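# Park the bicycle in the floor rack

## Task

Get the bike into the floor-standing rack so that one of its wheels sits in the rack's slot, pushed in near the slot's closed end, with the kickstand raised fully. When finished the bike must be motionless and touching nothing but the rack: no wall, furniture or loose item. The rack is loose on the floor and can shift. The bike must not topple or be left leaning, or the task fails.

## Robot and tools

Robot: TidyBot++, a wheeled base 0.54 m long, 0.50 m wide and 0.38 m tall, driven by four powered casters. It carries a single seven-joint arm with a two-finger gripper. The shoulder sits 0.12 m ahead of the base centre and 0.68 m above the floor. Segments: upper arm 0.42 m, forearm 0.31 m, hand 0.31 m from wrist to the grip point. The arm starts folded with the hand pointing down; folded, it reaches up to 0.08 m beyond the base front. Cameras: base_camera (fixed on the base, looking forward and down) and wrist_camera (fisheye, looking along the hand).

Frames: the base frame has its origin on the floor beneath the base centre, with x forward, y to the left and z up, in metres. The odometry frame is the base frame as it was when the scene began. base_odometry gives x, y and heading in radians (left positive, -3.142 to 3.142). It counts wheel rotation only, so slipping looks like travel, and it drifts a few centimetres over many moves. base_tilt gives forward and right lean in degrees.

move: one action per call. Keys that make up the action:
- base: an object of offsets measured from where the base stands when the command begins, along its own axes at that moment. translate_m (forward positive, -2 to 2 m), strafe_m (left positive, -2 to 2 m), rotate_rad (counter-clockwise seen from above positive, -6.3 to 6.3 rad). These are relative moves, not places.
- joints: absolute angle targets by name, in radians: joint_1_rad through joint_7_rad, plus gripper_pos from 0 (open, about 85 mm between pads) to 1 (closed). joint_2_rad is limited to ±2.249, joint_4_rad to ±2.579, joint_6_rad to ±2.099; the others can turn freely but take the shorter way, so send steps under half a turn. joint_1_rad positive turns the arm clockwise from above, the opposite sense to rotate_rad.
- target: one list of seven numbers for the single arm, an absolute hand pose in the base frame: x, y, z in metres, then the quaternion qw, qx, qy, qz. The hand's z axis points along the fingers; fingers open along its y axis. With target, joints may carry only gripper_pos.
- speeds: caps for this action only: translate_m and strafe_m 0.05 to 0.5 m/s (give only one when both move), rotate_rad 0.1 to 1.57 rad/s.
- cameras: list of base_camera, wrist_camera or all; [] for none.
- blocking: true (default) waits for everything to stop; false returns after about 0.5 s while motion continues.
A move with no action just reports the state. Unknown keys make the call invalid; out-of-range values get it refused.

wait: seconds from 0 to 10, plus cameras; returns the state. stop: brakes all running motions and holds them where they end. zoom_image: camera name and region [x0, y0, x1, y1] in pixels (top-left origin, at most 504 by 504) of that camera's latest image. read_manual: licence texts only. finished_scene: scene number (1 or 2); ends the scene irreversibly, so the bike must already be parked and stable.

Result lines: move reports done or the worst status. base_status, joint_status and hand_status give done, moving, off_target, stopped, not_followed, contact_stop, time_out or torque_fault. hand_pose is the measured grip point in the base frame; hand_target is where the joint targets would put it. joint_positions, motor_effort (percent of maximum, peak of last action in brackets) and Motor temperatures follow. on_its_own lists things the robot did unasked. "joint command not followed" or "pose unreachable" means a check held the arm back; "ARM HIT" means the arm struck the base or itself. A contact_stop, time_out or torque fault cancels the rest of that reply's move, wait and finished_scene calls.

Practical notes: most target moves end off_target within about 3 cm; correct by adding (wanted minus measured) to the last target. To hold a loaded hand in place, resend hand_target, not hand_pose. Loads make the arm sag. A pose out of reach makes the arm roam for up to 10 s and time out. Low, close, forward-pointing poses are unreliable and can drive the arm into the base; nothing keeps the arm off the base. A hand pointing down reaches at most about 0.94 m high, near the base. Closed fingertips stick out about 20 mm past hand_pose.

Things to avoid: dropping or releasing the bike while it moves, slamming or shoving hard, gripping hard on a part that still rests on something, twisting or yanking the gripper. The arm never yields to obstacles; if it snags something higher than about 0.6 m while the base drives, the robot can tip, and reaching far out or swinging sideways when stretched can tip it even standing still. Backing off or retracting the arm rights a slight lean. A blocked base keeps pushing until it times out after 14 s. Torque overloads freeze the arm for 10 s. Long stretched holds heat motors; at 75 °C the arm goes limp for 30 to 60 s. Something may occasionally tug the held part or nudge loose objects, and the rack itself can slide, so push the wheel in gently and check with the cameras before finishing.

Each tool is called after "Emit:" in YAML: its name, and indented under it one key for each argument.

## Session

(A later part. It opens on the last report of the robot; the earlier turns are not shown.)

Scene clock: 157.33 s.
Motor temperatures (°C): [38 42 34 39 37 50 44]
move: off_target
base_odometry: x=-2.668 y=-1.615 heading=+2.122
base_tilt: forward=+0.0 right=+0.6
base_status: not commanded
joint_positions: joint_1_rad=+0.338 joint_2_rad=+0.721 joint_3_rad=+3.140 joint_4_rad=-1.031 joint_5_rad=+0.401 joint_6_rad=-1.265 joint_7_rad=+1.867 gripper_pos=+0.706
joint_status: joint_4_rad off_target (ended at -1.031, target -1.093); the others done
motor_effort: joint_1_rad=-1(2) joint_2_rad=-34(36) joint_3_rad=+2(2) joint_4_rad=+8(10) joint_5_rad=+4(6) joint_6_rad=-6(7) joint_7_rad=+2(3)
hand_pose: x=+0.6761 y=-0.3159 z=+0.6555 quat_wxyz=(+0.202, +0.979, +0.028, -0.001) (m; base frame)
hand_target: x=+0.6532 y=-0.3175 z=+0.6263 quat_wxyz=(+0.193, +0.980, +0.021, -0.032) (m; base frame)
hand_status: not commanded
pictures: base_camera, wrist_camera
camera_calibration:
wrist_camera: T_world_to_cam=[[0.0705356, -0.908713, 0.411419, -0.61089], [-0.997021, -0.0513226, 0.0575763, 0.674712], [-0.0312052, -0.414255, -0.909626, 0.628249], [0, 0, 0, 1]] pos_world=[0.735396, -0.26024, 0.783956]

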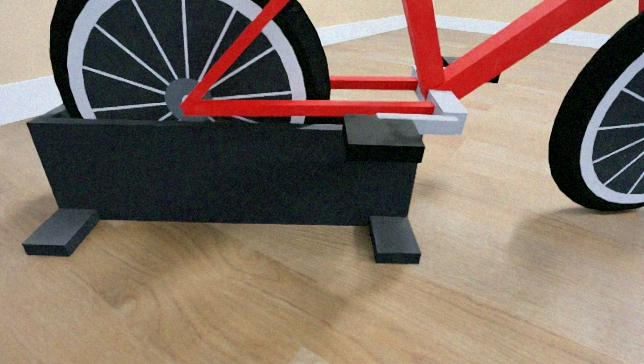

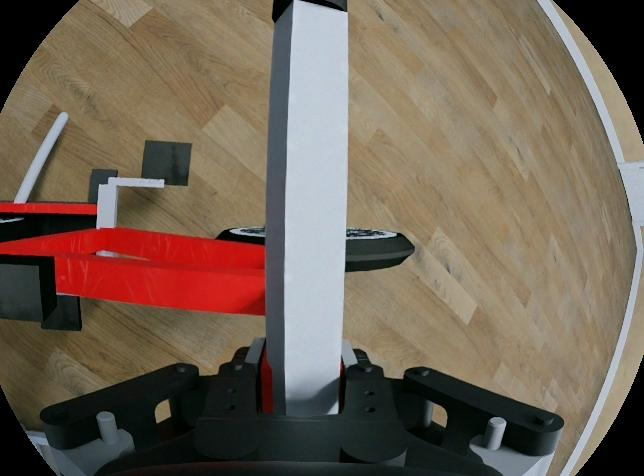

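Emit:
move:
  joints: {"joint_1_rad": 0.37, "joint_2_rad": 0.662, "joint_3_rad": 3.14, "joint_4_rad": -1.239, "joint_5_rad": 0.405, "joint_6_rad": -1.155, "joint_7_rad": 1.835}
  cameras: []

Emit:
move:
  joints: {"joint_1_rad": 0.385, "joint_2_rad": 0.605, "joint_3_rad": 3.14, "joint_4_rad": -1.35, "joint_5_rad": 0.403, "joint_6_rad": -1.08, "joint_7_rad": 1.828}

Scene clock: 158.47 s.
Motor temperatures (°C): [38 42 34 39 37 50 44]
move: off_target
base_odometry: x=-2.668 y=-1.615 heading=+2.122
base_tilt: forward=+0.0 right=+0.6
base_status: not commanded
joint_positions: joint_1_rad=+0.361 joint_2_rad=+0.648 joint_3_rad=+3.140 joint_4_rad=-1.171 joint_5_rad=+0.401 joint_6_rad=-1.161 joint_7_rad=+1.867 gripper_pos=+0.706
joint_status: joint_4_rad off_target (ended at -1.171, target -1.239); the others done
motor_effort: joint_1_rad=-1(2) joint_2_rad=-31(34) joint_3_rad=+3(3) joint_4_rad=+7(8) joint_5_rad=+7(9) joint_6_rad=-6(7) joint_7_rad=+2(3)
hand_pose: x=+0.6554 y=-0.3188 z=+0.6543 quat_wxyz=(+0.203, +0.978, +0.033, +0.014) (m; base frame)
hand_target: x=+0.6294 y=-0.3161 z=+0.6232 quat_wxyz=(+0.191, +0.981, +0.022, -0.018) (m; base frame)
hand_status: not commanded
pictures: none
No camera images: "cameras" was empty.

Scene clock: 159.40 s.
Motor temperatures (°C): [38 42 34 39 37 50 44]
move: off_target
base_odometry: x=-2.668 y=-1.615 heading=+2.122
base_tilt: forward=+0.0 right=+0.7
base_status: not commanded
joint_positions: joint_1_rad=+0.384 joint_2_rad=+0.591 joint_3_rad=+3.139 joint_4_rad=-1.281 joint_5_rad=+0.401 joint_6_rad=-1.082 joint_7_rad=+1.863 gripper_pos=+0.706
joint_status: joint_4_rad off_target (ended at -1.281, target -1.350); the others done
motor_effort: joint_1_rad=-2(4) joint_2_rad=-30(33) joint_3_rad=+3(4) joint_4_rad=+6(8) joint_5_rad=+9(9) joint_6_rad=-7(7) joint_7_rad=+1(3)
hand_pose: x=+0.6353 y=-0.3218 z=+0.6527 quat_wxyz=(+0.203, +0.978, +0.033, +0.026) (m; base frame)
hand_target: x=+0.6097 y=-0.3127 z=+0.6207 quat_wxyz=(+0.188, +0.982, +0.023, -0.007) (m; base frame)
hand_status: not commanded
pictures: base_camera, wrist_camera
camera_calibration:
wrist_camera: T_world_to_cam=[[0.0670002, -0.906978, 0.415814, -0.61231], [-0.997459, -0.0709977, 0.00585977, 0.661643], [0.0242071, -0.41515, -0.909431, 0.586312], [0, 0, 0, 1]] pos_world=[0.686793, -0.26497, 0.78394]

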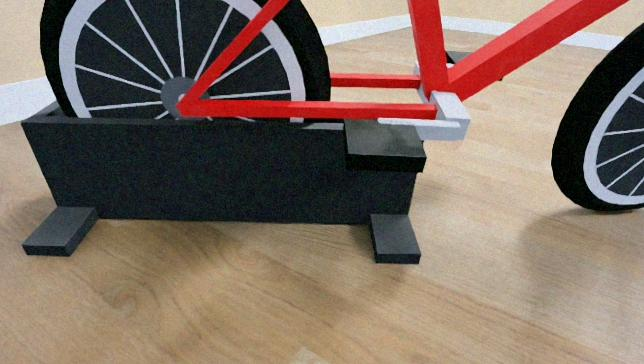

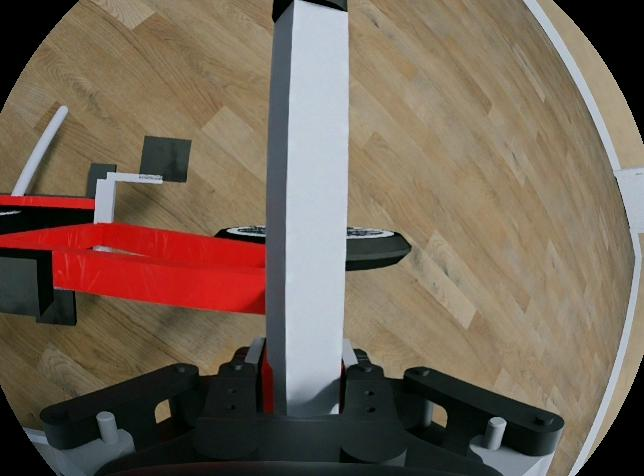

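Emit:
move:
  joints: {"joint_1_rad": 0.405, "joint_2_rad": 0.55, "joint_3_rad": 3.14, "joint_4_rad": -1.455, "joint_5_rad": 0.401, "joint_6_rad": -1.01, "joint_7_rad": 1.82}

Emit:
zoom_image:
  camera: "base_camera"
  region: [0, 60, 260, 260]

Scene clock: 160.50 s.
Motor temperatures (°C): [38 42 34 39 37 50 44]
move: off_target
base_odometry: x=-2.668 y=-1.615 heading=+2.122
base_tilt: forward=+0.0 right=+0.6
base_status: not commanded
joint_positions: joint_1_rad=+0.413 joint_2_rad=+0.537 joint_3_rad=+3.139 joint_4_rad=-1.385 joint_5_rad=+0.401 joint_6_rad=-1.012 joint_7_rad=+1.858 gripper_pos=+0.706
joint_status: joint_4_rad off_target (ended at -1.385, target -1.455); the others done
motor_effort: joint_1_rad=-3(5) joint_2_rad=-28(31) joint_3_rad=+1(3) joint_4_rad=+6(7) joint_5_rad=+7(8) joint_6_rad=-7(8) joint_7_rad=+1(2)
hand_pose: x=+0.6113 y=-0.3256 z=+0.6500 quat_wxyz=(+0.202, +0.978, +0.027, +0.034) (m; base frame)
hand_target: x=+0.5878 y=-0.3106 z=+0.6182 quat_wxyz=(+0.185, +0.982, +0.019, +0.003) (m; base frame)
hand_status: not commanded
pictures: base_camera, wrist_camera
camera_calibration:
wrist_camera: T_world_to_cam=[[0.0522895, -0.908703, 0.414155, -0.603443], [-0.99792, -0.063205, -0.0126859, 0.652351], [0.0377044, -0.41263, -0.910118, 0.575909], [0, 0, 0, 1]] pos_world=[0.660833, -0.269481, 0.782339]

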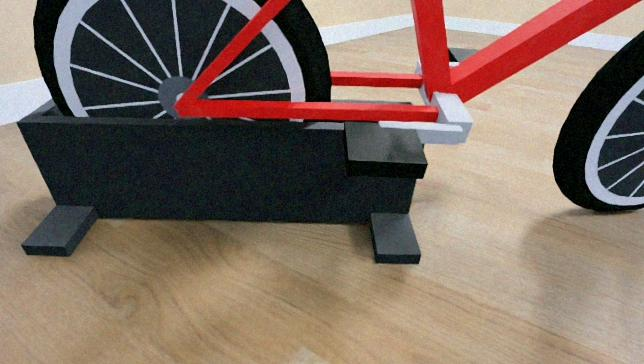

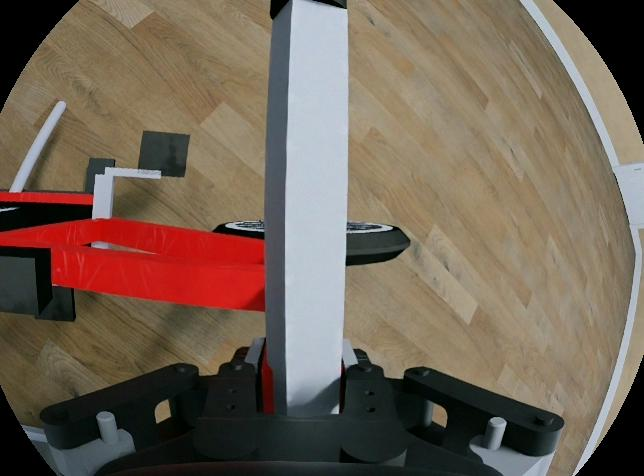

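Scaled by 1.938.

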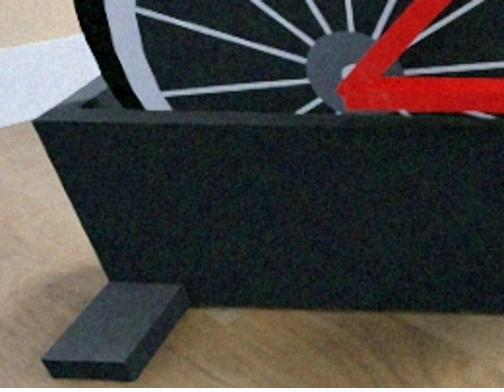

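Emit:
move:
  joints: {"joint_1_rad": 0.425, "joint_2_rad": 0.495, "joint_3_rad": 3.14, "joint_4_rad": -1.555, "joint_5_rad": 0.401, "joint_6_rad": -0.94, "joint_7_rad": 1.815}

Scene clock: 162.00 s.
Motor temperatures (°C): [38 42 34 39 37 50 44]
move: off_target
base_odometry: x=-2.668 y=-1.615 heading=+2.122
base_tilt: forward=+0.0 right=+0.6
base_status: not commanded
joint_positions: joint_1_rad=+0.444 joint_2_rad=+0.486 joint_3_rad=+3.139 joint_4_rad=-1.485 joint_5_rad=+0.401 joint_6_rad=-0.942 joint_7_rad=+1.856 gripper_pos=+0.706
joint_status: joint_4_rad off_target (ended at -1.485, target -1.555); the others done
motor_effort: joint_1_rad=-5(7) joint_2_rad=-26(29) joint_3_rad=-1(2) joint_4_rad=+6(7) joint_5_rad=+4(8) joint_6_rad=-6(7) joint_7_rad=+1(2)
hand_pose: x=+0.5875 y=-0.3289 z=+0.6464 quat_wxyz=(+0.201, +0.978, +0.021, +0.043) (m; base frame)
hand_target: x=+0.5669 y=-0.3081 z=+0.6169 quat_wxyz=(+0.184, +0.983, +0.017, +0.015) (m; base frame)
hand_status: not commanded
pictures: base_camera, wrist_camera
camera_calibration:
wrist_camera: T_world_to_cam=[[0.0374798, -0.910145, 0.412592, -0.594567], [-0.997936, -0.0556363, -0.0320769, 0.643325], [0.0521497, -0.410538, -0.910351, 0.564509], [0, 0, 0, 1]] pos_world=[0.634842, -0.273597, 0.779851]

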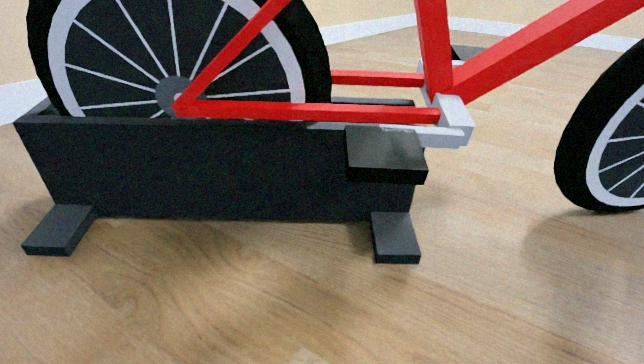

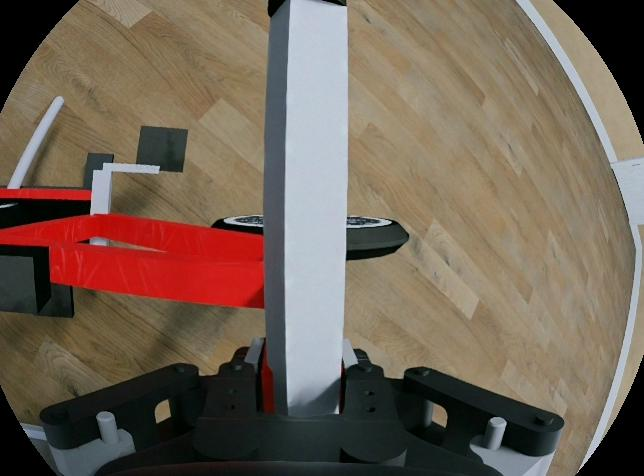

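Emit:
move:
  joints: {"joint_1_rad": 0.405, "joint_2_rad": 0.55, "joint_3_rad": 3.14, "joint_4_rad": -1.455, "joint_5_rad": 0.401, "joint_6_rad": -1.01, "joint_7_rad": 1.82}
  cameras: ["base_camera"]

Emit:
move:
  joints: {"joint_1_rad": 0.385, "joint_2_rad": 0.605, "joint_3_rad": 3.14, "joint_4_rad": -1.35, "joint_5_rad": 0.403, "joint_6_rad": -1.08, "joint_7_rad": 1.828}
  cameras: ["base_camera"]

Emit:
move:
  joints: {"joint_1_rad": 0.378, "joint_2_rad": 0.634, "joint_3_rad": 3.14, "joint_4_rad": -1.295, "joint_5_rad": 0.404, "joint_6_rad": -1.118, "joint_7_rad": 1.832}

Scene clock: 163.20 s.
Motor temperatures (°C): [38 42 34 39 37 50 44]
move: done
base_odometry: x=-2.668 y=-1.615 heading=+2.122
base_tilt: forward=+0.0 right=+0.6
base_status: not commanded
joint_positions: joint_1_rad=+0.426 joint_2_rad=+0.512 joint_3_rad=+3.139 joint_4_rad=-1.433 joint_5_rad=+0.401 joint_6_rad=-0.968 joint_7_rad=+1.856 gripper_pos=+0.706
joint_status: all done
motor_effort: joint_1_rad=-3(5) joint_2_rad=-32(32) joint_3_rad=+0(3) joint_4_rad=+12(13) joint_5_rad=+6(10) joint_6_rad=+1(7) joint_7_rad=+1(1)
hand_pose: x=+0.6042 y=-0.3269 z=+0.6492 quat_wxyz=(+0.203, +0.978, +0.026, +0.044) (m; base frame)
hand_target: x=+0.5878 y=-0.3106 z=+0.6182 quat_wxyz=(+0.185, +0.982, +0.019, +0.003) (m; base frame)
hand_status: not commanded
pictures: base_camera

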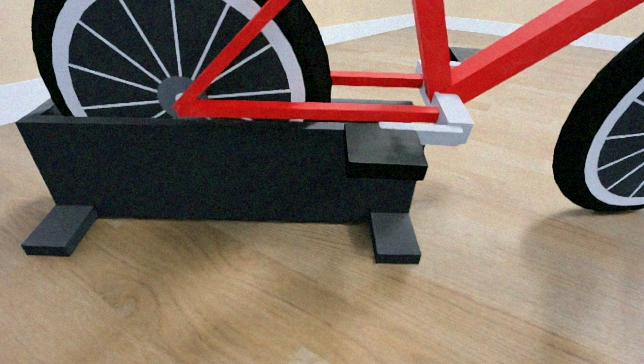

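Scene clock: 164.13 s.
Motor temperatures (°C): [38 42 34 39 37 50 44]
move: off_target
base_odometry: x=-2.668 y=-1.615 heading=+2.122
base_tilt: forward=+0.0 right=+0.6
base_status: not commanded
joint_positions: joint_1_rad=+0.397 joint_2_rad=+0.563 joint_3_rad=+3.139 joint_4_rad=-1.336 joint_5_rad=+0.401 joint_6_rad=-1.031 joint_7_rad=+1.856 gripper_pos=+0.706
joint_status: joint_2_rad off_target (ended at +0.563, target +0.605); the others done
motor_effort: joint_1_rad=-1(3) joint_2_rad=-33(34) joint_3_rad=+1(3) joint_4_rad=+13(14) joint_5_rad=+7(10) joint_6_rad=+2(3) joint_7_rad=+1(2)
hand_pose: x=+0.6284 y=-0.3234 z=+0.6522 quat_wxyz=(+0.204, +0.978, +0.030, +0.038) (m; base frame)
hand_target: x=+0.6097 y=-0.3127 z=+0.6207 quat_wxyz=(+0.188, +0.982, +0.023, -0.007) (m; base frame)
hand_status: not commanded
pictures: base_camera

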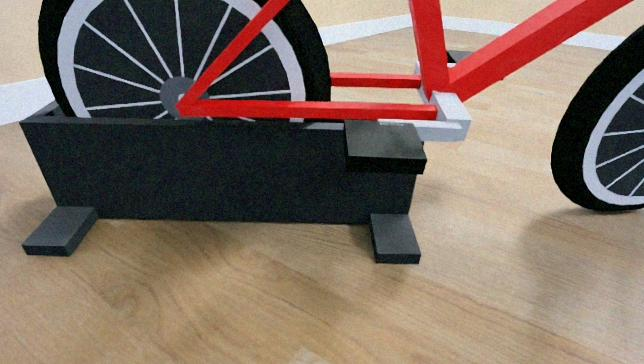

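Scene clock: 164.90 s.
Motor temperatures (°C): [38 42 34 39 37 50 44]
move: off_target
base_odometry: x=-2.668 y=-1.615 heading=+2.122
base_tilt: forward=+0.0 right=+0.6
base_status: not commanded
joint_positions: joint_1_rad=+0.383 joint_2_rad=+0.591 joint_3_rad=+3.139 joint_4_rad=-1.281 joint_5_rad=+0.400 joint_6_rad=-1.069 joint_7_rad=+1.856 gripper_pos=+0.706
joint_status: joint_2_rad off_target (ended at +0.591, target +0.634); the others done
motor_effort: joint_1_rad=+0(2) joint_2_rad=-35(35) joint_3_rad=+2(4) joint_4_rad=+13(15) joint_5_rad=+8(9) joint_6_rad=+2(3) joint_7_rad=+1(2)
hand_pose: x=+0.6400 y=-0.3217 z=+0.6534 quat_wxyz=(+0.204, +0.978, +0.031, +0.033) (m; base frame)
hand_target: x=+0.6192 y=-0.3147 z=+0.6216 quat_wxyz=(+0.189, +0.982, +0.023, -0.014) (m; base frame)
hand_status: not commanded
pictures: base_camera, wrist_camera
camera_calibration:
wrist_camera: T_world_to_cam=[[0.0603412, -0.906144, 0.418643, -0.61008], [-0.997454, -0.0707046, -0.00927037, 0.67629], [0.0380002, -0.417018, -0.908104, 0.576599], [0, 0, 0, 1]] pos_world=[0.68947, -0.264552, 0.785287]

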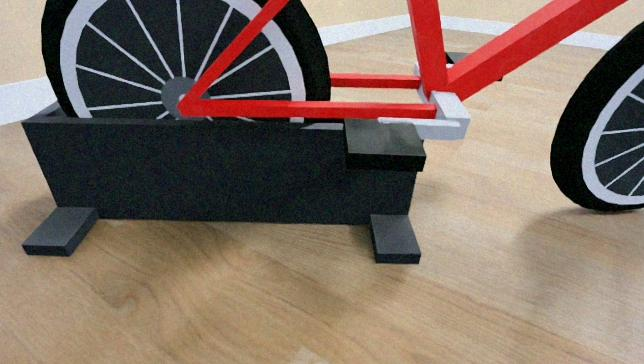

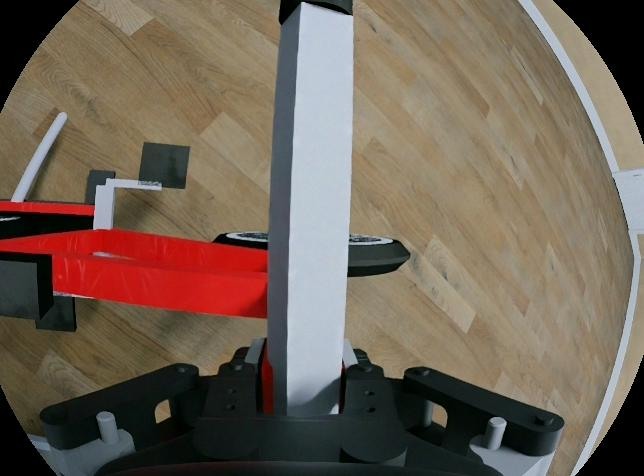

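Emit:
move:
  joints: {"gripper_pos": 0.62}

Scene clock: 166.50 s.
Motor temperatures (°C): [38 42 34 39 37 50 44]
move: done
base_odometry: x=-2.668 y=-1.615 heading=+2.122
base_tilt: forward=+0.0 right=+0.6
base_status: not commanded
joint_positions: joint_1_rad=+0.379 joint_2_rad=+0.615 joint_3_rad=+3.139 joint_4_rad=-1.289 joint_5_rad=+0.399 joint_6_rad=-1.077 joint_7_rad=+1.856 gripper_pos=+0.620
joint_status: all done
motor_effort: joint_1_rad=+0(4) joint_2_rad=-36(40) joint_3_rad=+0(5) joint_4_rad=+15(18) joint_5_rad=+1(8) joint_6_rad=+0(2) joint_7_rad=+1(1)
hand_pose: x=+0.6350 y=-0.3176 z=+0.6356 quat_wxyz=(+0.197, +0.980, +0.034, +0.016) (m; base frame)
hand_target: x=+0.6192 y=-0.3147 z=+0.6216 quat_wxyz=(+0.189, +0.982, +0.023, -0.014) (m; base frame)
hand_status: not commanded
pictures: base_camera, wrist_camera
camera_calibration:
wrist_camera: T_world_to_cam=[[0.0756834, -0.912032, 0.403075, -0.600317], [-0.997121, -0.0710702, 0.0264151, 0.648403], [0.00455515, -0.403914, -0.914786, 0.591996], [0, 0, 0, 1]] pos_world=[0.689274, -0.26231, 0.766394]

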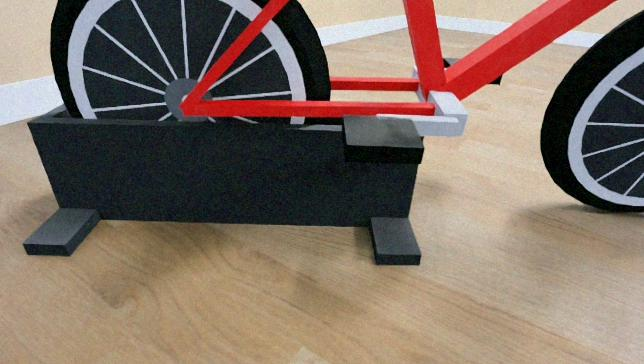

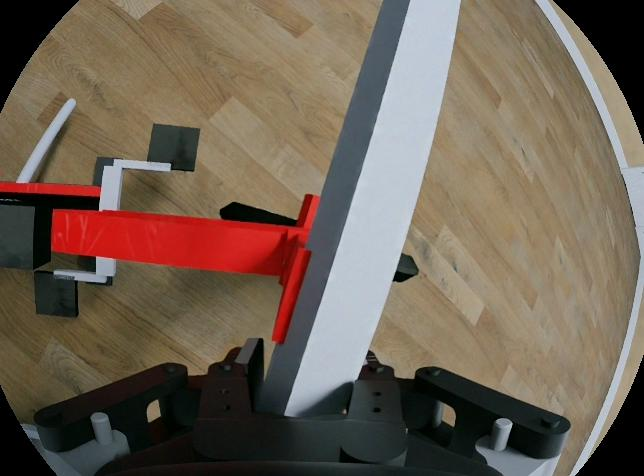

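Emit:
wait:
  seconds: 1

Scene clock: 167.63 s.
Motor temperatures (°C): [38 42 34 39 37 50 44]
base_odometry: x=-2.668 y=-1.615 heading=+2.122
base_tilt: forward=+0.0 right=+0.6
base_status: not commanded
joint_positions: joint_1_rad=+0.379 joint_2_rad=+0.615 joint_3_rad=+3.139 joint_4_rad=-1.289 joint_5_rad=+0.399 joint_6_rad=-1.077 joint_7_rad=+1.856 gripper_pos=+0.620
joint_status: all done
motor_effort: joint_1_rad=+0(4) joint_2_rad=-36(40) joint_3_rad=+1(5) joint_4_rad=+16(18) joint_5_rad=+1(8) joint_6_rad=+1(2) joint_7_rad=+1(1)
hand_pose: x=+0.6349 y=-0.3176 z=+0.6356 quat_wxyz=(+0.197, +0.980, +0.034, +0.016) (m; base frame)
hand_target: x=+0.6192 y=-0.3147 z=+0.6216 quat_wxyz=(+0.189, +0.982, +0.023, -0.014) (m; base frame)
hand_status: not commanded
wait: 1.00 s; at rest by 0.13 s
pictures: base_camera, wrist_camera
camera_calibration:
wrist_camera: T_world_to_cam=[[0.0755404, -0.912007, 0.403158, -0.600357], [-0.997133, -0.0708947, 0.0264594, 0.648376], [0.00445066, -0.404001, -0.914748, 0.591981], [0, 0, 0, 1]] pos_world=[0.689234, -0.262402, 0.766397]

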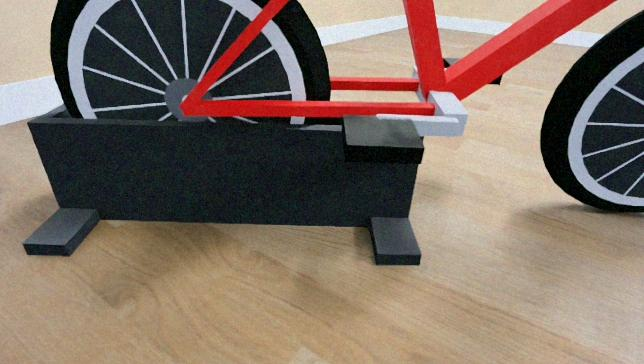

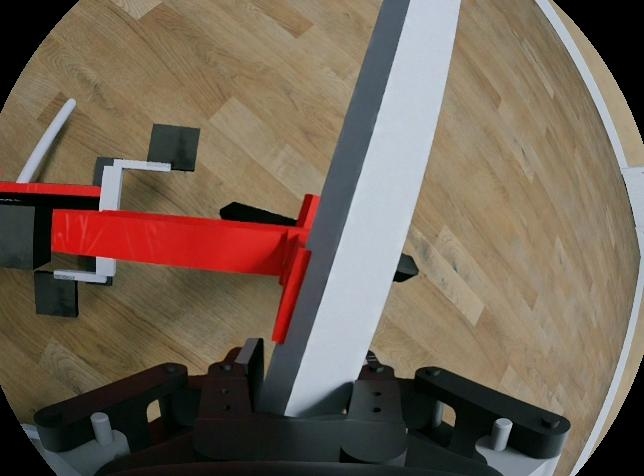

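Emit:
move:
  joints: {"gripper_pos": 0.45}

Scene clock: 168.40 s.
Motor temperatures (°C): [38 42 34 39 37 50 44]
move: done
base_odometry: x=-2.668 y=-1.615 heading=+2.122
base_tilt: forward=+0.0 right=+0.6
base_status: not commanded
joint_positions: joint_1_rad=+0.379 joint_2_rad=+0.617 joint_3_rad=+3.139 joint_4_rad=-1.289 joint_5_rad=+0.399 joint_6_rad=-1.077 joint_7_rad=+1.856 gripper_pos=+0.450
joint_status: all done
motor_effort: joint_1_rad=+0(0) joint_2_rad=-39(40) joint_3_rad=+0(1) joint_4_rad=+17(17) joint_5_rad=+2(3) joint_6_rad=+1(2) joint_7_rad=+1(1)
hand_pose: x=+0.6348 y=-0.3176 z=+0.6340 quat_wxyz=(+0.196, +0.980, +0.035, +0.014) (m; base frame)
hand_target: x=+0.6192 y=-0.3147 z=+0.6216 quat_wxyz=(+0.189, +0.982, +0.023, -0.014) (m; base frame)
hand_status: not commanded
pictures: base_camera, wrist_camera
camera_calibration:
wrist_camera: T_world_to_cam=[[0.0765298, -0.912401, 0.402079, -0.599737], [-0.997065, -0.0709218, 0.02884, 0.646736], [0.00220249, -0.403106, -0.915151, 0.592532], [0, 0, 0, 1]] pos_world=[0.68943, -0.26248, 0.764745]

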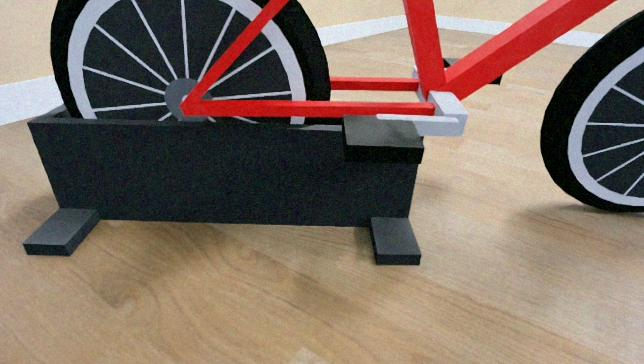

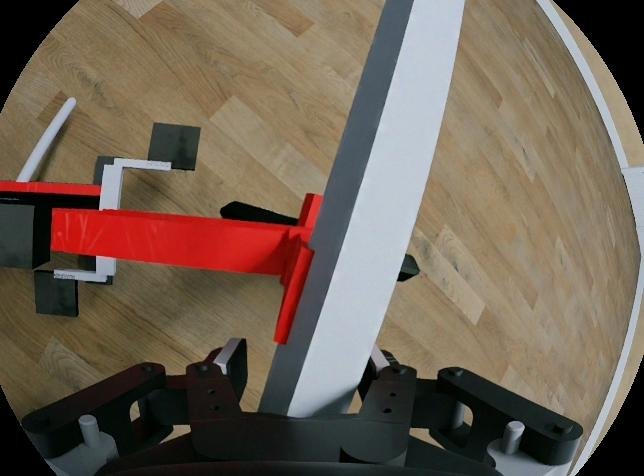

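Emit:
move:
  joints: {"gripper_pos": 0}
  cameras: []

Emit:
move:
  joints: {"joint_1_rad": 0.334, "joint_2_rad": 0.607, "joint_3_rad": 3.14, "joint_4_rad": -1.187, "joint_5_rad": 0.407, "joint_6_rad": -1.274, "joint_7_rad": 1.85}

Emit:
move:
  joints: {"joint_1_rad": 0.29, "joint_2_rad": 0.58, "joint_3_rad": 3.14, "joint_4_rad": -1.08, "joint_5_rad": 0.41, "joint_6_rad": -1.43, "joint_7_rad": 1.87}

Scene clock: 169.50 s.
Motor temperatures (°C): [38 42 34 39 37 50 44]
move: done
base_odometry: x=-2.668 y=-1.615 heading=+2.122
base_tilt: forward=+0.0 right=+0.6
base_status: not commanded
joint_positions: joint_1_rad=+0.379 joint_2_rad=+0.617 joint_3_rad=+3.139 joint_4_rad=-1.289 joint_5_rad=+0.399 joint_6_rad=-1.077 joint_7_rad=+1.856 gripper_pos=+0.000
joint_status: all done
motor_effort: joint_1_rad=+0(0) joint_2_rad=-39(39) joint_3_rad=+0(1) joint_4_rad=+17(17) joint_5_rad=+1(2) joint_6_rad=+1(1) joint_7_rad=+1(1)
hand_pose: x=+0.6348 y=-0.3176 z=+0.6340 quat_wxyz=(+0.196, +0.980, +0.035, +0.014) (m; base frame)
hand_target: x=+0.6192 y=-0.3147 z=+0.6216 quat_wxyz=(+0.189, +0.982, +0.023, -0.014) (m; base frame)
hand_status: not commanded
pictures: none
No camera images: "cameras" was empty.

Scene clock: 170.73 s.
Motor temperatures (°C): [38 42 34 39 37 50 44]
move: done
base_odometry: x=-2.668 y=-1.615 heading=+2.122
base_tilt: forward=+0.0 right=+0.6
base_status: not commanded
joint_positions: joint_1_rad=+0.345 joint_2_rad=+0.617 joint_3_rad=+3.139 joint_4_rad=-1.191 joint_5_rad=+0.399 joint_6_rad=-1.222 joint_7_rad=+1.856 gripper_pos=+0.000
joint_status: all done
motor_effort: joint_1_rad=+0(1) joint_2_rad=-39(40) joint_3_rad=+0(2) joint_4_rad=+17(18) joint_5_rad=+3(3) joint_6_rad=+1(2) joint_7_rad=+0(2)
hand_pose: x=+0.6358 y=-0.3043 z=+0.6637 quat_wxyz=(+0.197, +0.980, +0.029, -0.007) (m; base frame)
hand_target: x=+0.6242 y=-0.2978 z=+0.6708 quat_wxyz=(+0.197, +0.980, +0.026, -0.024) (m; base frame)
hand_status: not commanded
pictures: base_camera, wrist_camera
camera_calibration:
wrist_camera: T_world_to_cam=[[0.0736831, -0.912954, 0.401356, -0.597463], [-0.996423, -0.050698, 0.0676074, 0.627809], [-0.0413745, -0.404902, -0.913424, 0.651036], [0, 0, 0, 1]] pos_world=[0.696522, -0.250022, 0.792023]

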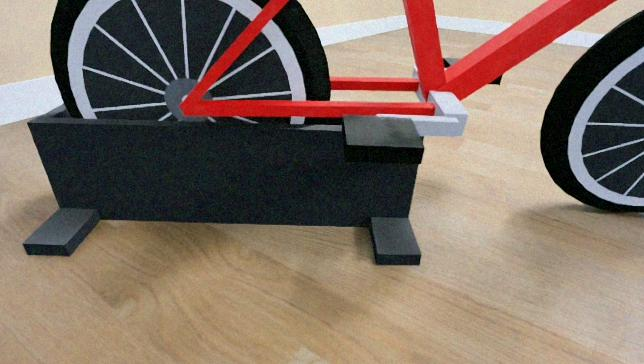

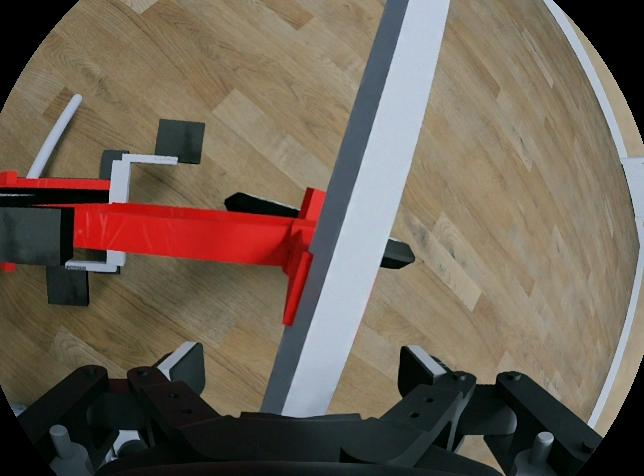

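Scene clock: 171.97 s.
Motor temperatures (°C): [38 42 34 39 37 50 44]
move: done
base_odometry: x=-2.668 y=-1.615 heading=+2.122
base_tilt: forward=+0.0 right=+0.6
base_status: not commanded
joint_positions: joint_1_rad=+0.301 joint_2_rad=+0.600 joint_3_rad=+3.139 joint_4_rad=-1.085 joint_5_rad=+0.399 joint_6_rad=-1.377 joint_7_rad=+1.856 gripper_pos=+0.000
joint_status: all done
motor_effort: joint_1_rad=+0(1) joint_2_rad=-38(41) joint_3_rad=+0(1) joint_4_rad=+18(19) joint_5_rad=+1(3) joint_6_rad=+0(1) joint_7_rad=+1(2)
hand_pose: x=+0.6359 y=-0.2822 z=+0.7063 quat_wxyz=(+0.198, +0.980, +0.024, -0.019) (m; base frame)
hand_target: x=+0.6231 y=-0.2765 z=+0.7201 quat_wxyz=(+0.200, +0.979, +0.029, -0.034) (m; base frame)
hand_status: not commanded
pictures: base_camera, wrist_camera
camera_calibration:
wrist_camera: T_world_to_cam=[[0.0693905, -0.912593, 0.402937, -0.592736], [-0.995236, -0.0356009, 0.0907606, 0.613351], [-0.0684826, -0.407316, -0.910716, 0.713586], [0, 0, 0, 1]] pos_world=[0.700428, -0.228437, 0.833042]

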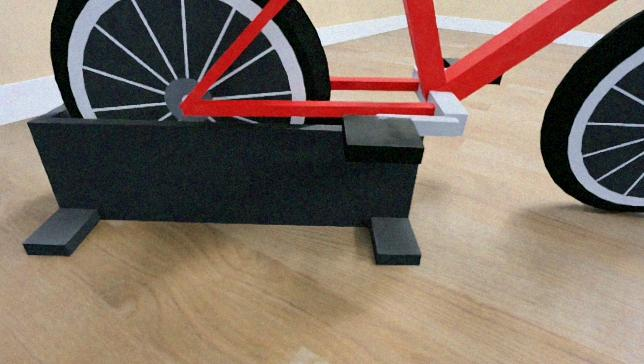

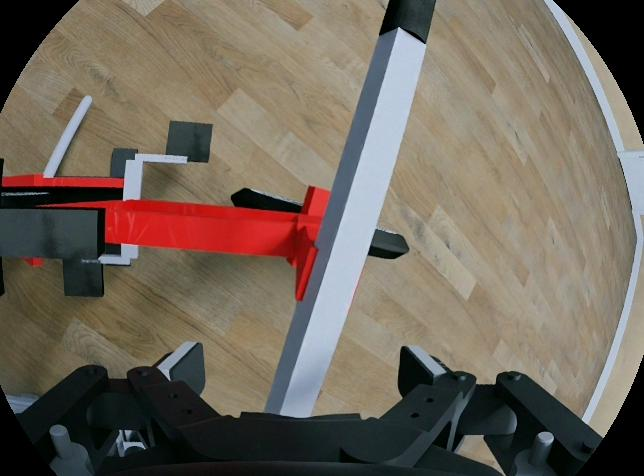

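Emit:
move:
  joints: {"joint_1_rad": 0.29, "joint_2_rad": 0.0, "joint_3_rad": 3.14, "joint_4_rad": -1.6, "joint_5_rad": 0.2, "joint_6_rad": -1.5, "joint_7_rad": 1.8}
  cameras: ["wrist_camera"]

Emit:
move:
  joints: {"joint_1_rad": 1.0, "joint_2_rad": -0.3, "joint_3_rad": 3.14, "joint_4_rad": -2.3, "joint_5_rad": 0.0, "joint_6_rad": -1.1, "joint_7_rad": 1.57, "gripper_pos": 1.0}

Scene clock: 174.20 s.
Motor temperatures (°C): [38 42 34 39 37 50 44]
move: done
base_odometry: x=-2.668 y=-1.615 heading=+2.122
base_tilt: forward=+0.0 right=+0.6
base_status: not commanded
joint_positions: joint_1_rad=+0.301 joint_2_rad=+0.022 joint_3_rad=+3.139 joint_4_rad=-1.586 joint_5_rad=+0.266 joint_6_rad=-1.450 joint_7_rad=+1.846 gripper_pos=+0.000
joint_status: all done
motor_effort: joint_1_rad=+0(1) joint_2_rad=-17(41) joint_3_rad=+0(2) joint_4_rad=+17(18) joint_5_rad=+1(3) joint_6_rad=+1(2) joint_7_rad=+1(1)
hand_pose: x=+0.4299 y=-0.1793 z=+0.7914 quat_wxyz=(+0.139, +0.990, -0.001, +0.002) (m; base frame)
hand_target: x=+0.4156 y=-0.1510 z=+0.7885 quat_wxyz=(+0.102, +0.994, -0.024, -0.006) (m; base frame)
hand_status: not commanded
pictures: wrist_camera
camera_calibration:
wrist_camera: T_world_to_cam=[[0.0122283, -0.956492, 0.291503, -0.413949], [-0.999251, -0.000986859, 0.0386795, 0.453401], [-0.0367089, -0.291758, -0.955788, 0.861595], [0, 0, 0, 1]] pos_world=[0.489752, -0.144114, 0.926632]

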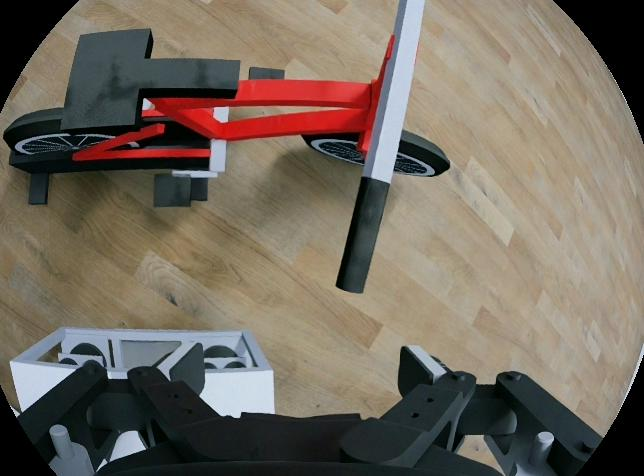

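Scene clock: 176.17 s.
Motor temperatures (°C): [38 42 34 39 37 50 44]
move: done
base_odometry: x=-2.668 y=-1.615 heading=+2.122
base_tilt: forward=+0.0 right=+0.6
base_status: not commanded
joint_positions: joint_1_rad=+0.983 joint_2_rad=-0.274 joint_3_rad=+3.139 joint_4_rad=-2.287 joint_5_rad=+0.067 joint_6_rad=-1.153 joint_7_rad=+1.618 gripper_pos=+0.999
joint_status: all done
motor_effort: joint_1_rad=+0(1) joint_2_rad=-4(18) joint_3_rad=+0(2) joint_4_rad=+15(18) joint_5_rad=-1(2) joint_6_rad=+0(1) joint_7_rad=+1(1)
hand_pose: x=+0.1949 y=-0.1452 z=+0.6416 quat_wxyz=(+0.021, +0.899, -0.437, -0.026) (m; base frame)
hand_target: x=+0.2146 y=-0.1459 z=+0.6419 quat_wxyz=(+0.010, +0.878, -0.479, +0.018) (m; base frame)
hand_status: not commanded
pictures: base_camera, wrist_camera
camera_calibration:
wrist_camera: T_world_to_cam=[[-0.774435, -0.627989, 0.0766882, 0.00406695], [-0.624076, 0.778195, 0.0703059, 0.244154], [-0.10383, 0.00658807, -0.994573, 0.801043], [0, 0, 0, 1]] pos_world=[0.238692, -0.192723, 0.779219]

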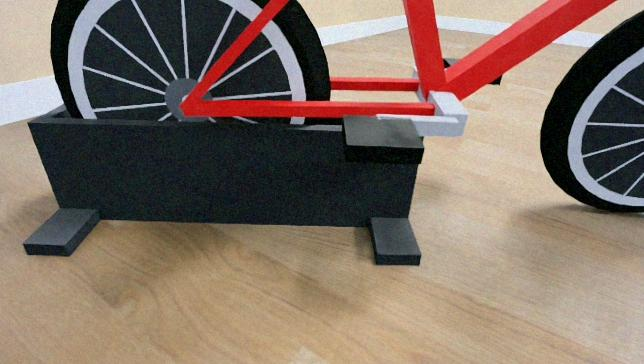

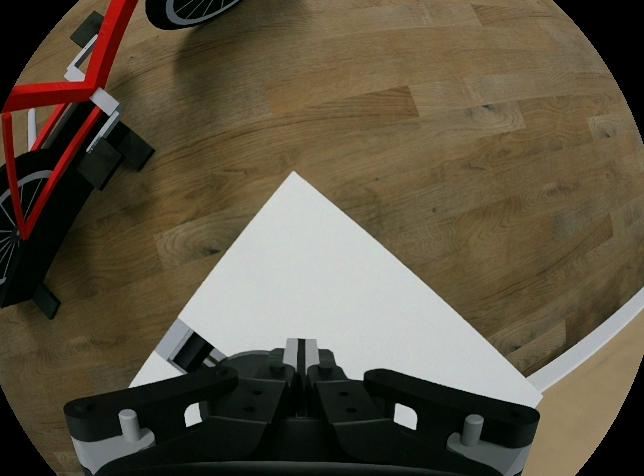

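Emit:
move:

Scene clock: 176.70 s.
Motor temperatures (°C): [38 42 34 39 37 50 44]
base_odometry: x=-2.668 y=-1.615 heading=+2.122
base_tilt: forward=-0.1 right=+0.6
base_status: not commanded
joint_positions: joint_1_rad=+0.984 joint_2_rad=-0.274 joint_3_rad=+3.139 joint_4_rad=-2.287 joint_5_rad=+0.065 joint_6_rad=-1.151 joint_7_rad=+1.617 gripper_pos=+0.999
joint_status: all done
motor_effort: joint_1_rad=+0(1) joint_2_rad=-4(18) joint_3_rad=+0(2) joint_4_rad=+15(18) joint_5_rad=-1(2) joint_6_rad=+0(1) joint_7_rad=+1(1)
hand_pose: x=+0.1955 y=-0.1454 z=+0.6416 quat_wxyz=(+0.020, +0.898, -0.438, -0.025) (m; base frame)
hand_target: x=+0.2146 y=-0.1459 z=+0.6419 quat_wxyz=(+0.010, +0.878, -0.479, +0.018) (m; base frame)
hand_status: not commanded
pictures: base_camera, wrist_camera
camera_calibration:
wrist_camera: T_world_to_cam=[[-0.775927, -0.626273, 0.0756299, 0.00560188], [-0.622547, 0.77958, 0.0684826, 0.245754], [-0.101848, 0.00605424, -0.994782, 0.800738], [0, 0, 0, 1]] pos_world=[0.238894, -0.192925, 0.779306]

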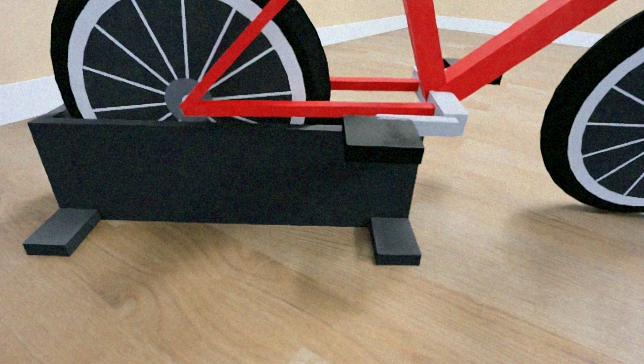

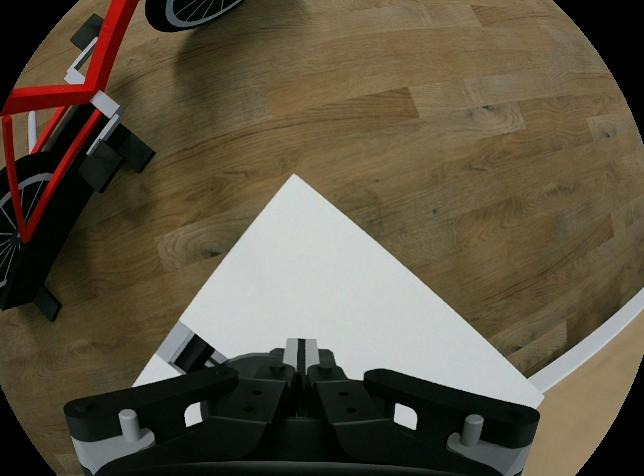

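Emit:
move:
  base: {"strafe_m": -1.3}
  speeds: {"strafe_m": 0.4}

Scene clock: 181.10 s.
Motor temperatures (°C): [38 42 34 39 37 50 44]
move: done
base_odometry: x=-1.560 y=-0.934 heading=+2.121
base_tilt: forward=+0.0 right=+0.6
base_status: done
joint_positions: joint_1_rad=+0.984 joint_2_rad=-0.280 joint_3_rad=+3.139 joint_4_rad=-2.290 joint_5_rad=+0.062 joint_6_rad=-1.146 joint_7_rad=+1.616 gripper_pos=+0.999
joint_status: not commanded
motor_effort: joint_1_rad=+0(1) joint_2_rad=-3(6) joint_3_rad=+0(1) joint_4_rad=+16(16) joint_5_rad=+0(2) joint_6_rad=+0(1) joint_7_rad=+1(1)
hand_pose: x=+0.1967 y=-0.1456 z=+0.6419 quat_wxyz=(+0.021, +0.898, -0.439, -0.020) (m; base frame)
hand_target: x=+0.2146 y=-0.1459 z=+0.6419 quat_wxyz=(+0.010, +0.878, -0.479, +0.018) (m; base frame)
hand_status: not commanded
pictures: base_camera, wrist_camera
camera_calibration:
wrist_camera: T_world_to_cam=[[-0.777792, -0.62423, 0.0733236, 0.00857436], [-0.621437, 0.78124, 0.0589887, 0.252703], [-0.0941059, 0.000314993, -0.995562, 0.799313], [0, 0, 0, 1]] pos_world=[0.238928, -0.192321, 0.78023]

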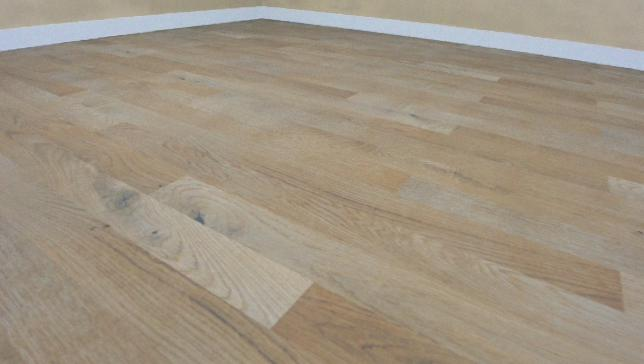

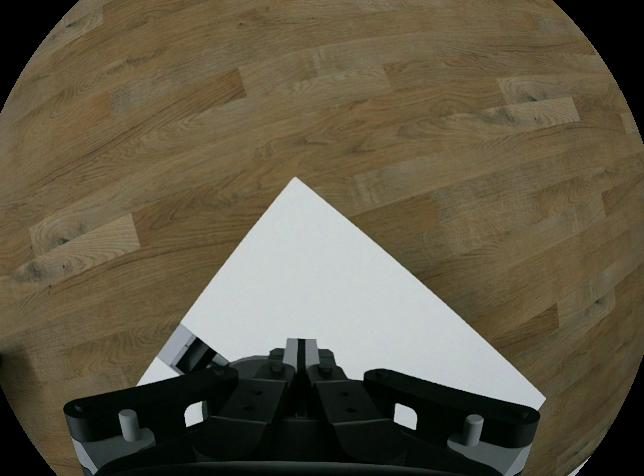

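Emit:
move:
  base: {"translate_m": 1.7, "strafe_m": 0.1, "rotate_rad": 2.44}
  joints: {"joint_1_rad": 0.0}
  speeds: {"translate_m": 0.4, "rotate_rad": 0.7}

Scene clock: 187.33 s.
Motor temperatures (°C): [38 41 34 39 37 50 44]
move: done
base_odometry: x=-2.535 y=+0.463 heading=-1.721
base_tilt: forward=+0.0 right=+0.6
base_status: done
joint_positions: joint_1_rad=+0.014 joint_2_rad=-0.283 joint_3_rad=+3.139 joint_4_rad=-2.291 joint_5_rad=+0.060 joint_6_rad=-1.144 joint_7_rad=+1.616 gripper_pos=+0.999
joint_status: all done
motor_effort: joint_1_rad=+0(1) joint_2_rad=-4(5) joint_3_rad=+0(1) joint_4_rad=+15(16) joint_5_rad=-1(2) joint_6_rad=+0(1) joint_7_rad=+1(1)
hand_pose: x=+0.2831 y=-0.0177 z=+0.6420 quat_wxyz=(+0.027, +0.999, +0.029, -0.006) (m; base frame)
hand_target: x=+0.2934 y=+0.0016 z=+0.6419 quat_wxyz=(+0.000, +1.000, +0.000, +0.021) (m; base frame)
hand_status: not commanded
pictures: base_camera, wrist_camera
camera_calibration:
wrist_camera: T_world_to_cam=[[0.0737015, -0.994694, 0.0717768, -0.0910151], [-0.996016, -0.0697942, 0.0555053, 0.299728], [-0.0502012, -0.0755817, -0.995875, 0.794006], [0, 0, 0, 1]] pos_world=[0.345102, -0.00960067, 0.780627]

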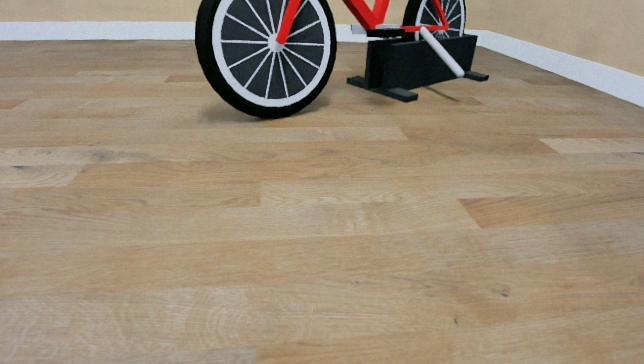

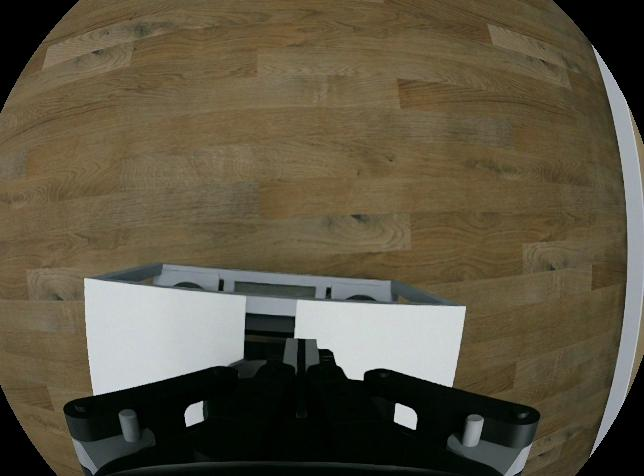

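Emit:
move:
  base: {"strafe_m": -0.35}
  cameras: ["base_camera"]

Emit:
zoom_image:
  camera: "base_camera"
  region: [240, 0, 480, 140]

Scene clock: 189.70 s.
Motor temperatures (°C): [38 41 34 39 37 50 44]
move: done
base_odometry: x=-2.881 y=+0.515 heading=-1.722
base_tilt: forward=+0.0 right=+0.6
base_status: done
joint_positions: joint_1_rad=+0.014 joint_2_rad=-0.283 joint_3_rad=+3.139 joint_4_rad=-2.291 joint_5_rad=+0.059 joint_6_rad=-1.144 joint_7_rad=+1.616 gripper_pos=+0.999
joint_status: not commanded
motor_effort: joint_1_rad=+0(1) joint_2_rad=-4(4) joint_3_rad=+0(2) joint_4_rad=+16(16) joint_5_rad=-1(2) joint_6_rad=+0(0) joint_7_rad=+1(1)
hand_pose: x=+0.2831 y=-0.0173 z=+0.6420 quat_wxyz=(+0.027, +0.999, +0.029, -0.006) (m; base frame)
hand_target: x=+0.2934 y=+0.0016 z=+0.6419 quat_wxyz=(+0.000, +1.000, +0.000, +0.021) (m; base frame)
hand_status: not commanded
pictures: base_camera

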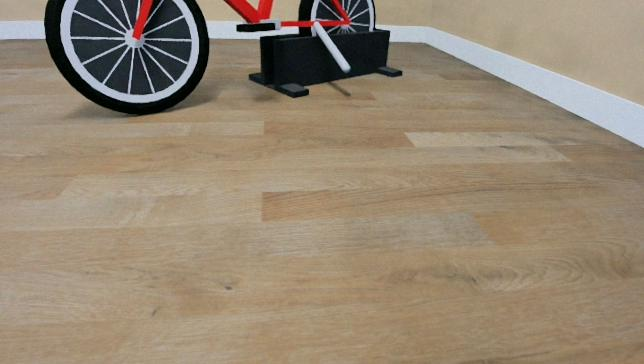

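Scaled by 2.100.

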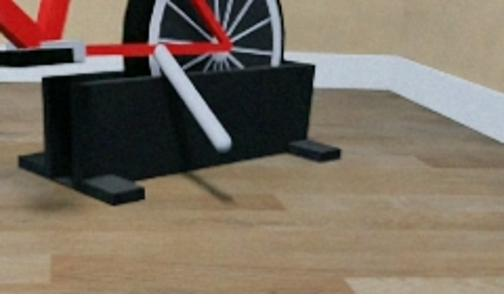

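Emit:
move:
  joints: {"joint_6_rad": 0.2}
  cameras: ["wrist_camera"]

Scene clock: 192.27 s.
Motor temperatures (°C): [38 41 34 39 37 50 44]
move: done
base_odometry: x=-2.881 y=+0.515 heading=-1.722
base_tilt: forward=+0.0 right=+0.6
base_status: not commanded
joint_positions: joint_1_rad=+0.014 joint_2_rad=-0.283 joint_3_rad=+3.139 joint_4_rad=-2.294 joint_5_rad=+0.059 joint_6_rad=+0.156 joint_7_rad=+1.616 gripper_pos=+0.999
joint_status: all done
motor_effort: joint_1_rad=+0(0) joint_2_rad=-9(9) joint_3_rad=+1(1) joint_4_rad=+21(21) joint_5_rad=-2(2) joint_6_rad=+8(9) joint_7_rad=+1(1)
hand_pose: x=+0.5845 y=-0.0013 z=+0.8644 quat_wxyz=(+0.031, +0.799, +0.039, +0.599) (m; base frame)
hand_target: x=+0.5836 y=+0.0022 z=+0.8822 quat_wxyz=(-0.001, +0.783, +0.000, +0.622) (m; base frame)
hand_status: not commanded
pictures: wrist_camera
camera_calibration:
wrist_camera: T_world_to_cam=[[0.0129543, -0.993127, 0.116325, -0.11591], [-0.318575, -0.114372, -0.940972, 1.05402], [0.947809, -0.0248687, -0.317867, -0.137543], [0, 0, 0, 1]] pos_world=[0.467649, 0.00201566, 0.961562]

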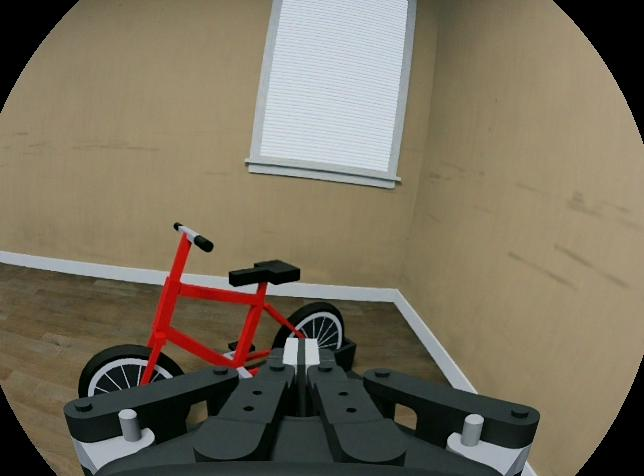

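Emit:
move:
  joints: {"joint_1_rad": 0.0, "joint_2_rad": 1.80, "joint_3_rad": 3.14, "joint_4_rad": -1.212, "joint_5_rad": 0.05, "joint_6_rad": 0.945, "joint_7_rad": 1.57, "gripper_pos": 1}

Scene clock: 195.93 s.
Motor temperatures (°C): [38 41 34 39 37 50 44]
move: done
base_odometry: x=-2.881 y=+0.515 heading=-1.722
base_tilt: forward=+0.0 right=+0.7
base_status: not commanded
joint_positions: joint_1_rad=+0.014 joint_2_rad=+1.788 joint_3_rad=+3.139 joint_4_rad=-1.222 joint_5_rad=+0.059 joint_6_rad=+0.901 joint_7_rad=+1.616 gripper_pos=+0.999
joint_status: all done
motor_effort: joint_1_rad=+0(1) joint_2_rad=-44(52) joint_3_rad=-1(2) joint_4_rad=+7(22) joint_5_rad=-2(3) joint_6_rad=+7(9) joint_7_rad=+1(2)
hand_pose: x=+0.8383 y=+0.0063 z=+0.1201 quat_wxyz=(+0.003, +0.869, +0.040, +0.494) (m; base frame)
hand_target: x=+0.8428 y=+0.0146 z=+0.1263 quat_wxyz=(-0.011, +0.859, +0.022, +0.512) (m; base frame)
hand_status: not commanded
pictures: base_camera, wrist_camera
camera_calibration:
wrist_camera: T_world_to_cam=[[0.0592949, -0.99603, 0.0663919, -0.0578212], [-0.543144, -0.0879933, -0.835016, 0.610766], [0.837544, 0.0134519, -0.546205, -0.494815], [0, 0, 0, 1]] pos_world=[0.749592, 0.00280787, 0.243568]

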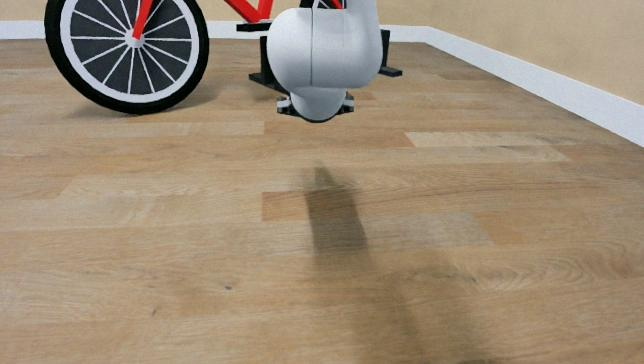

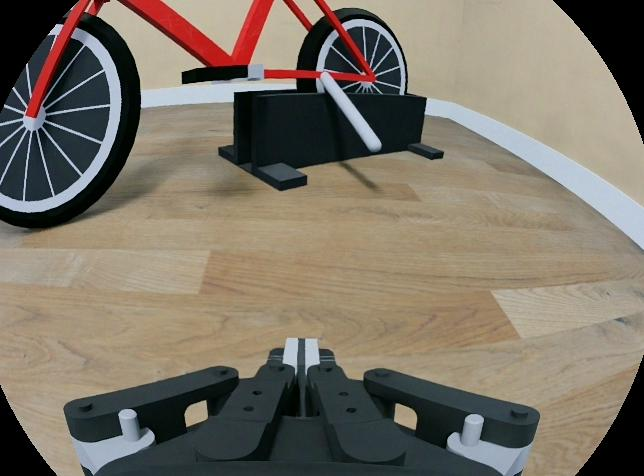

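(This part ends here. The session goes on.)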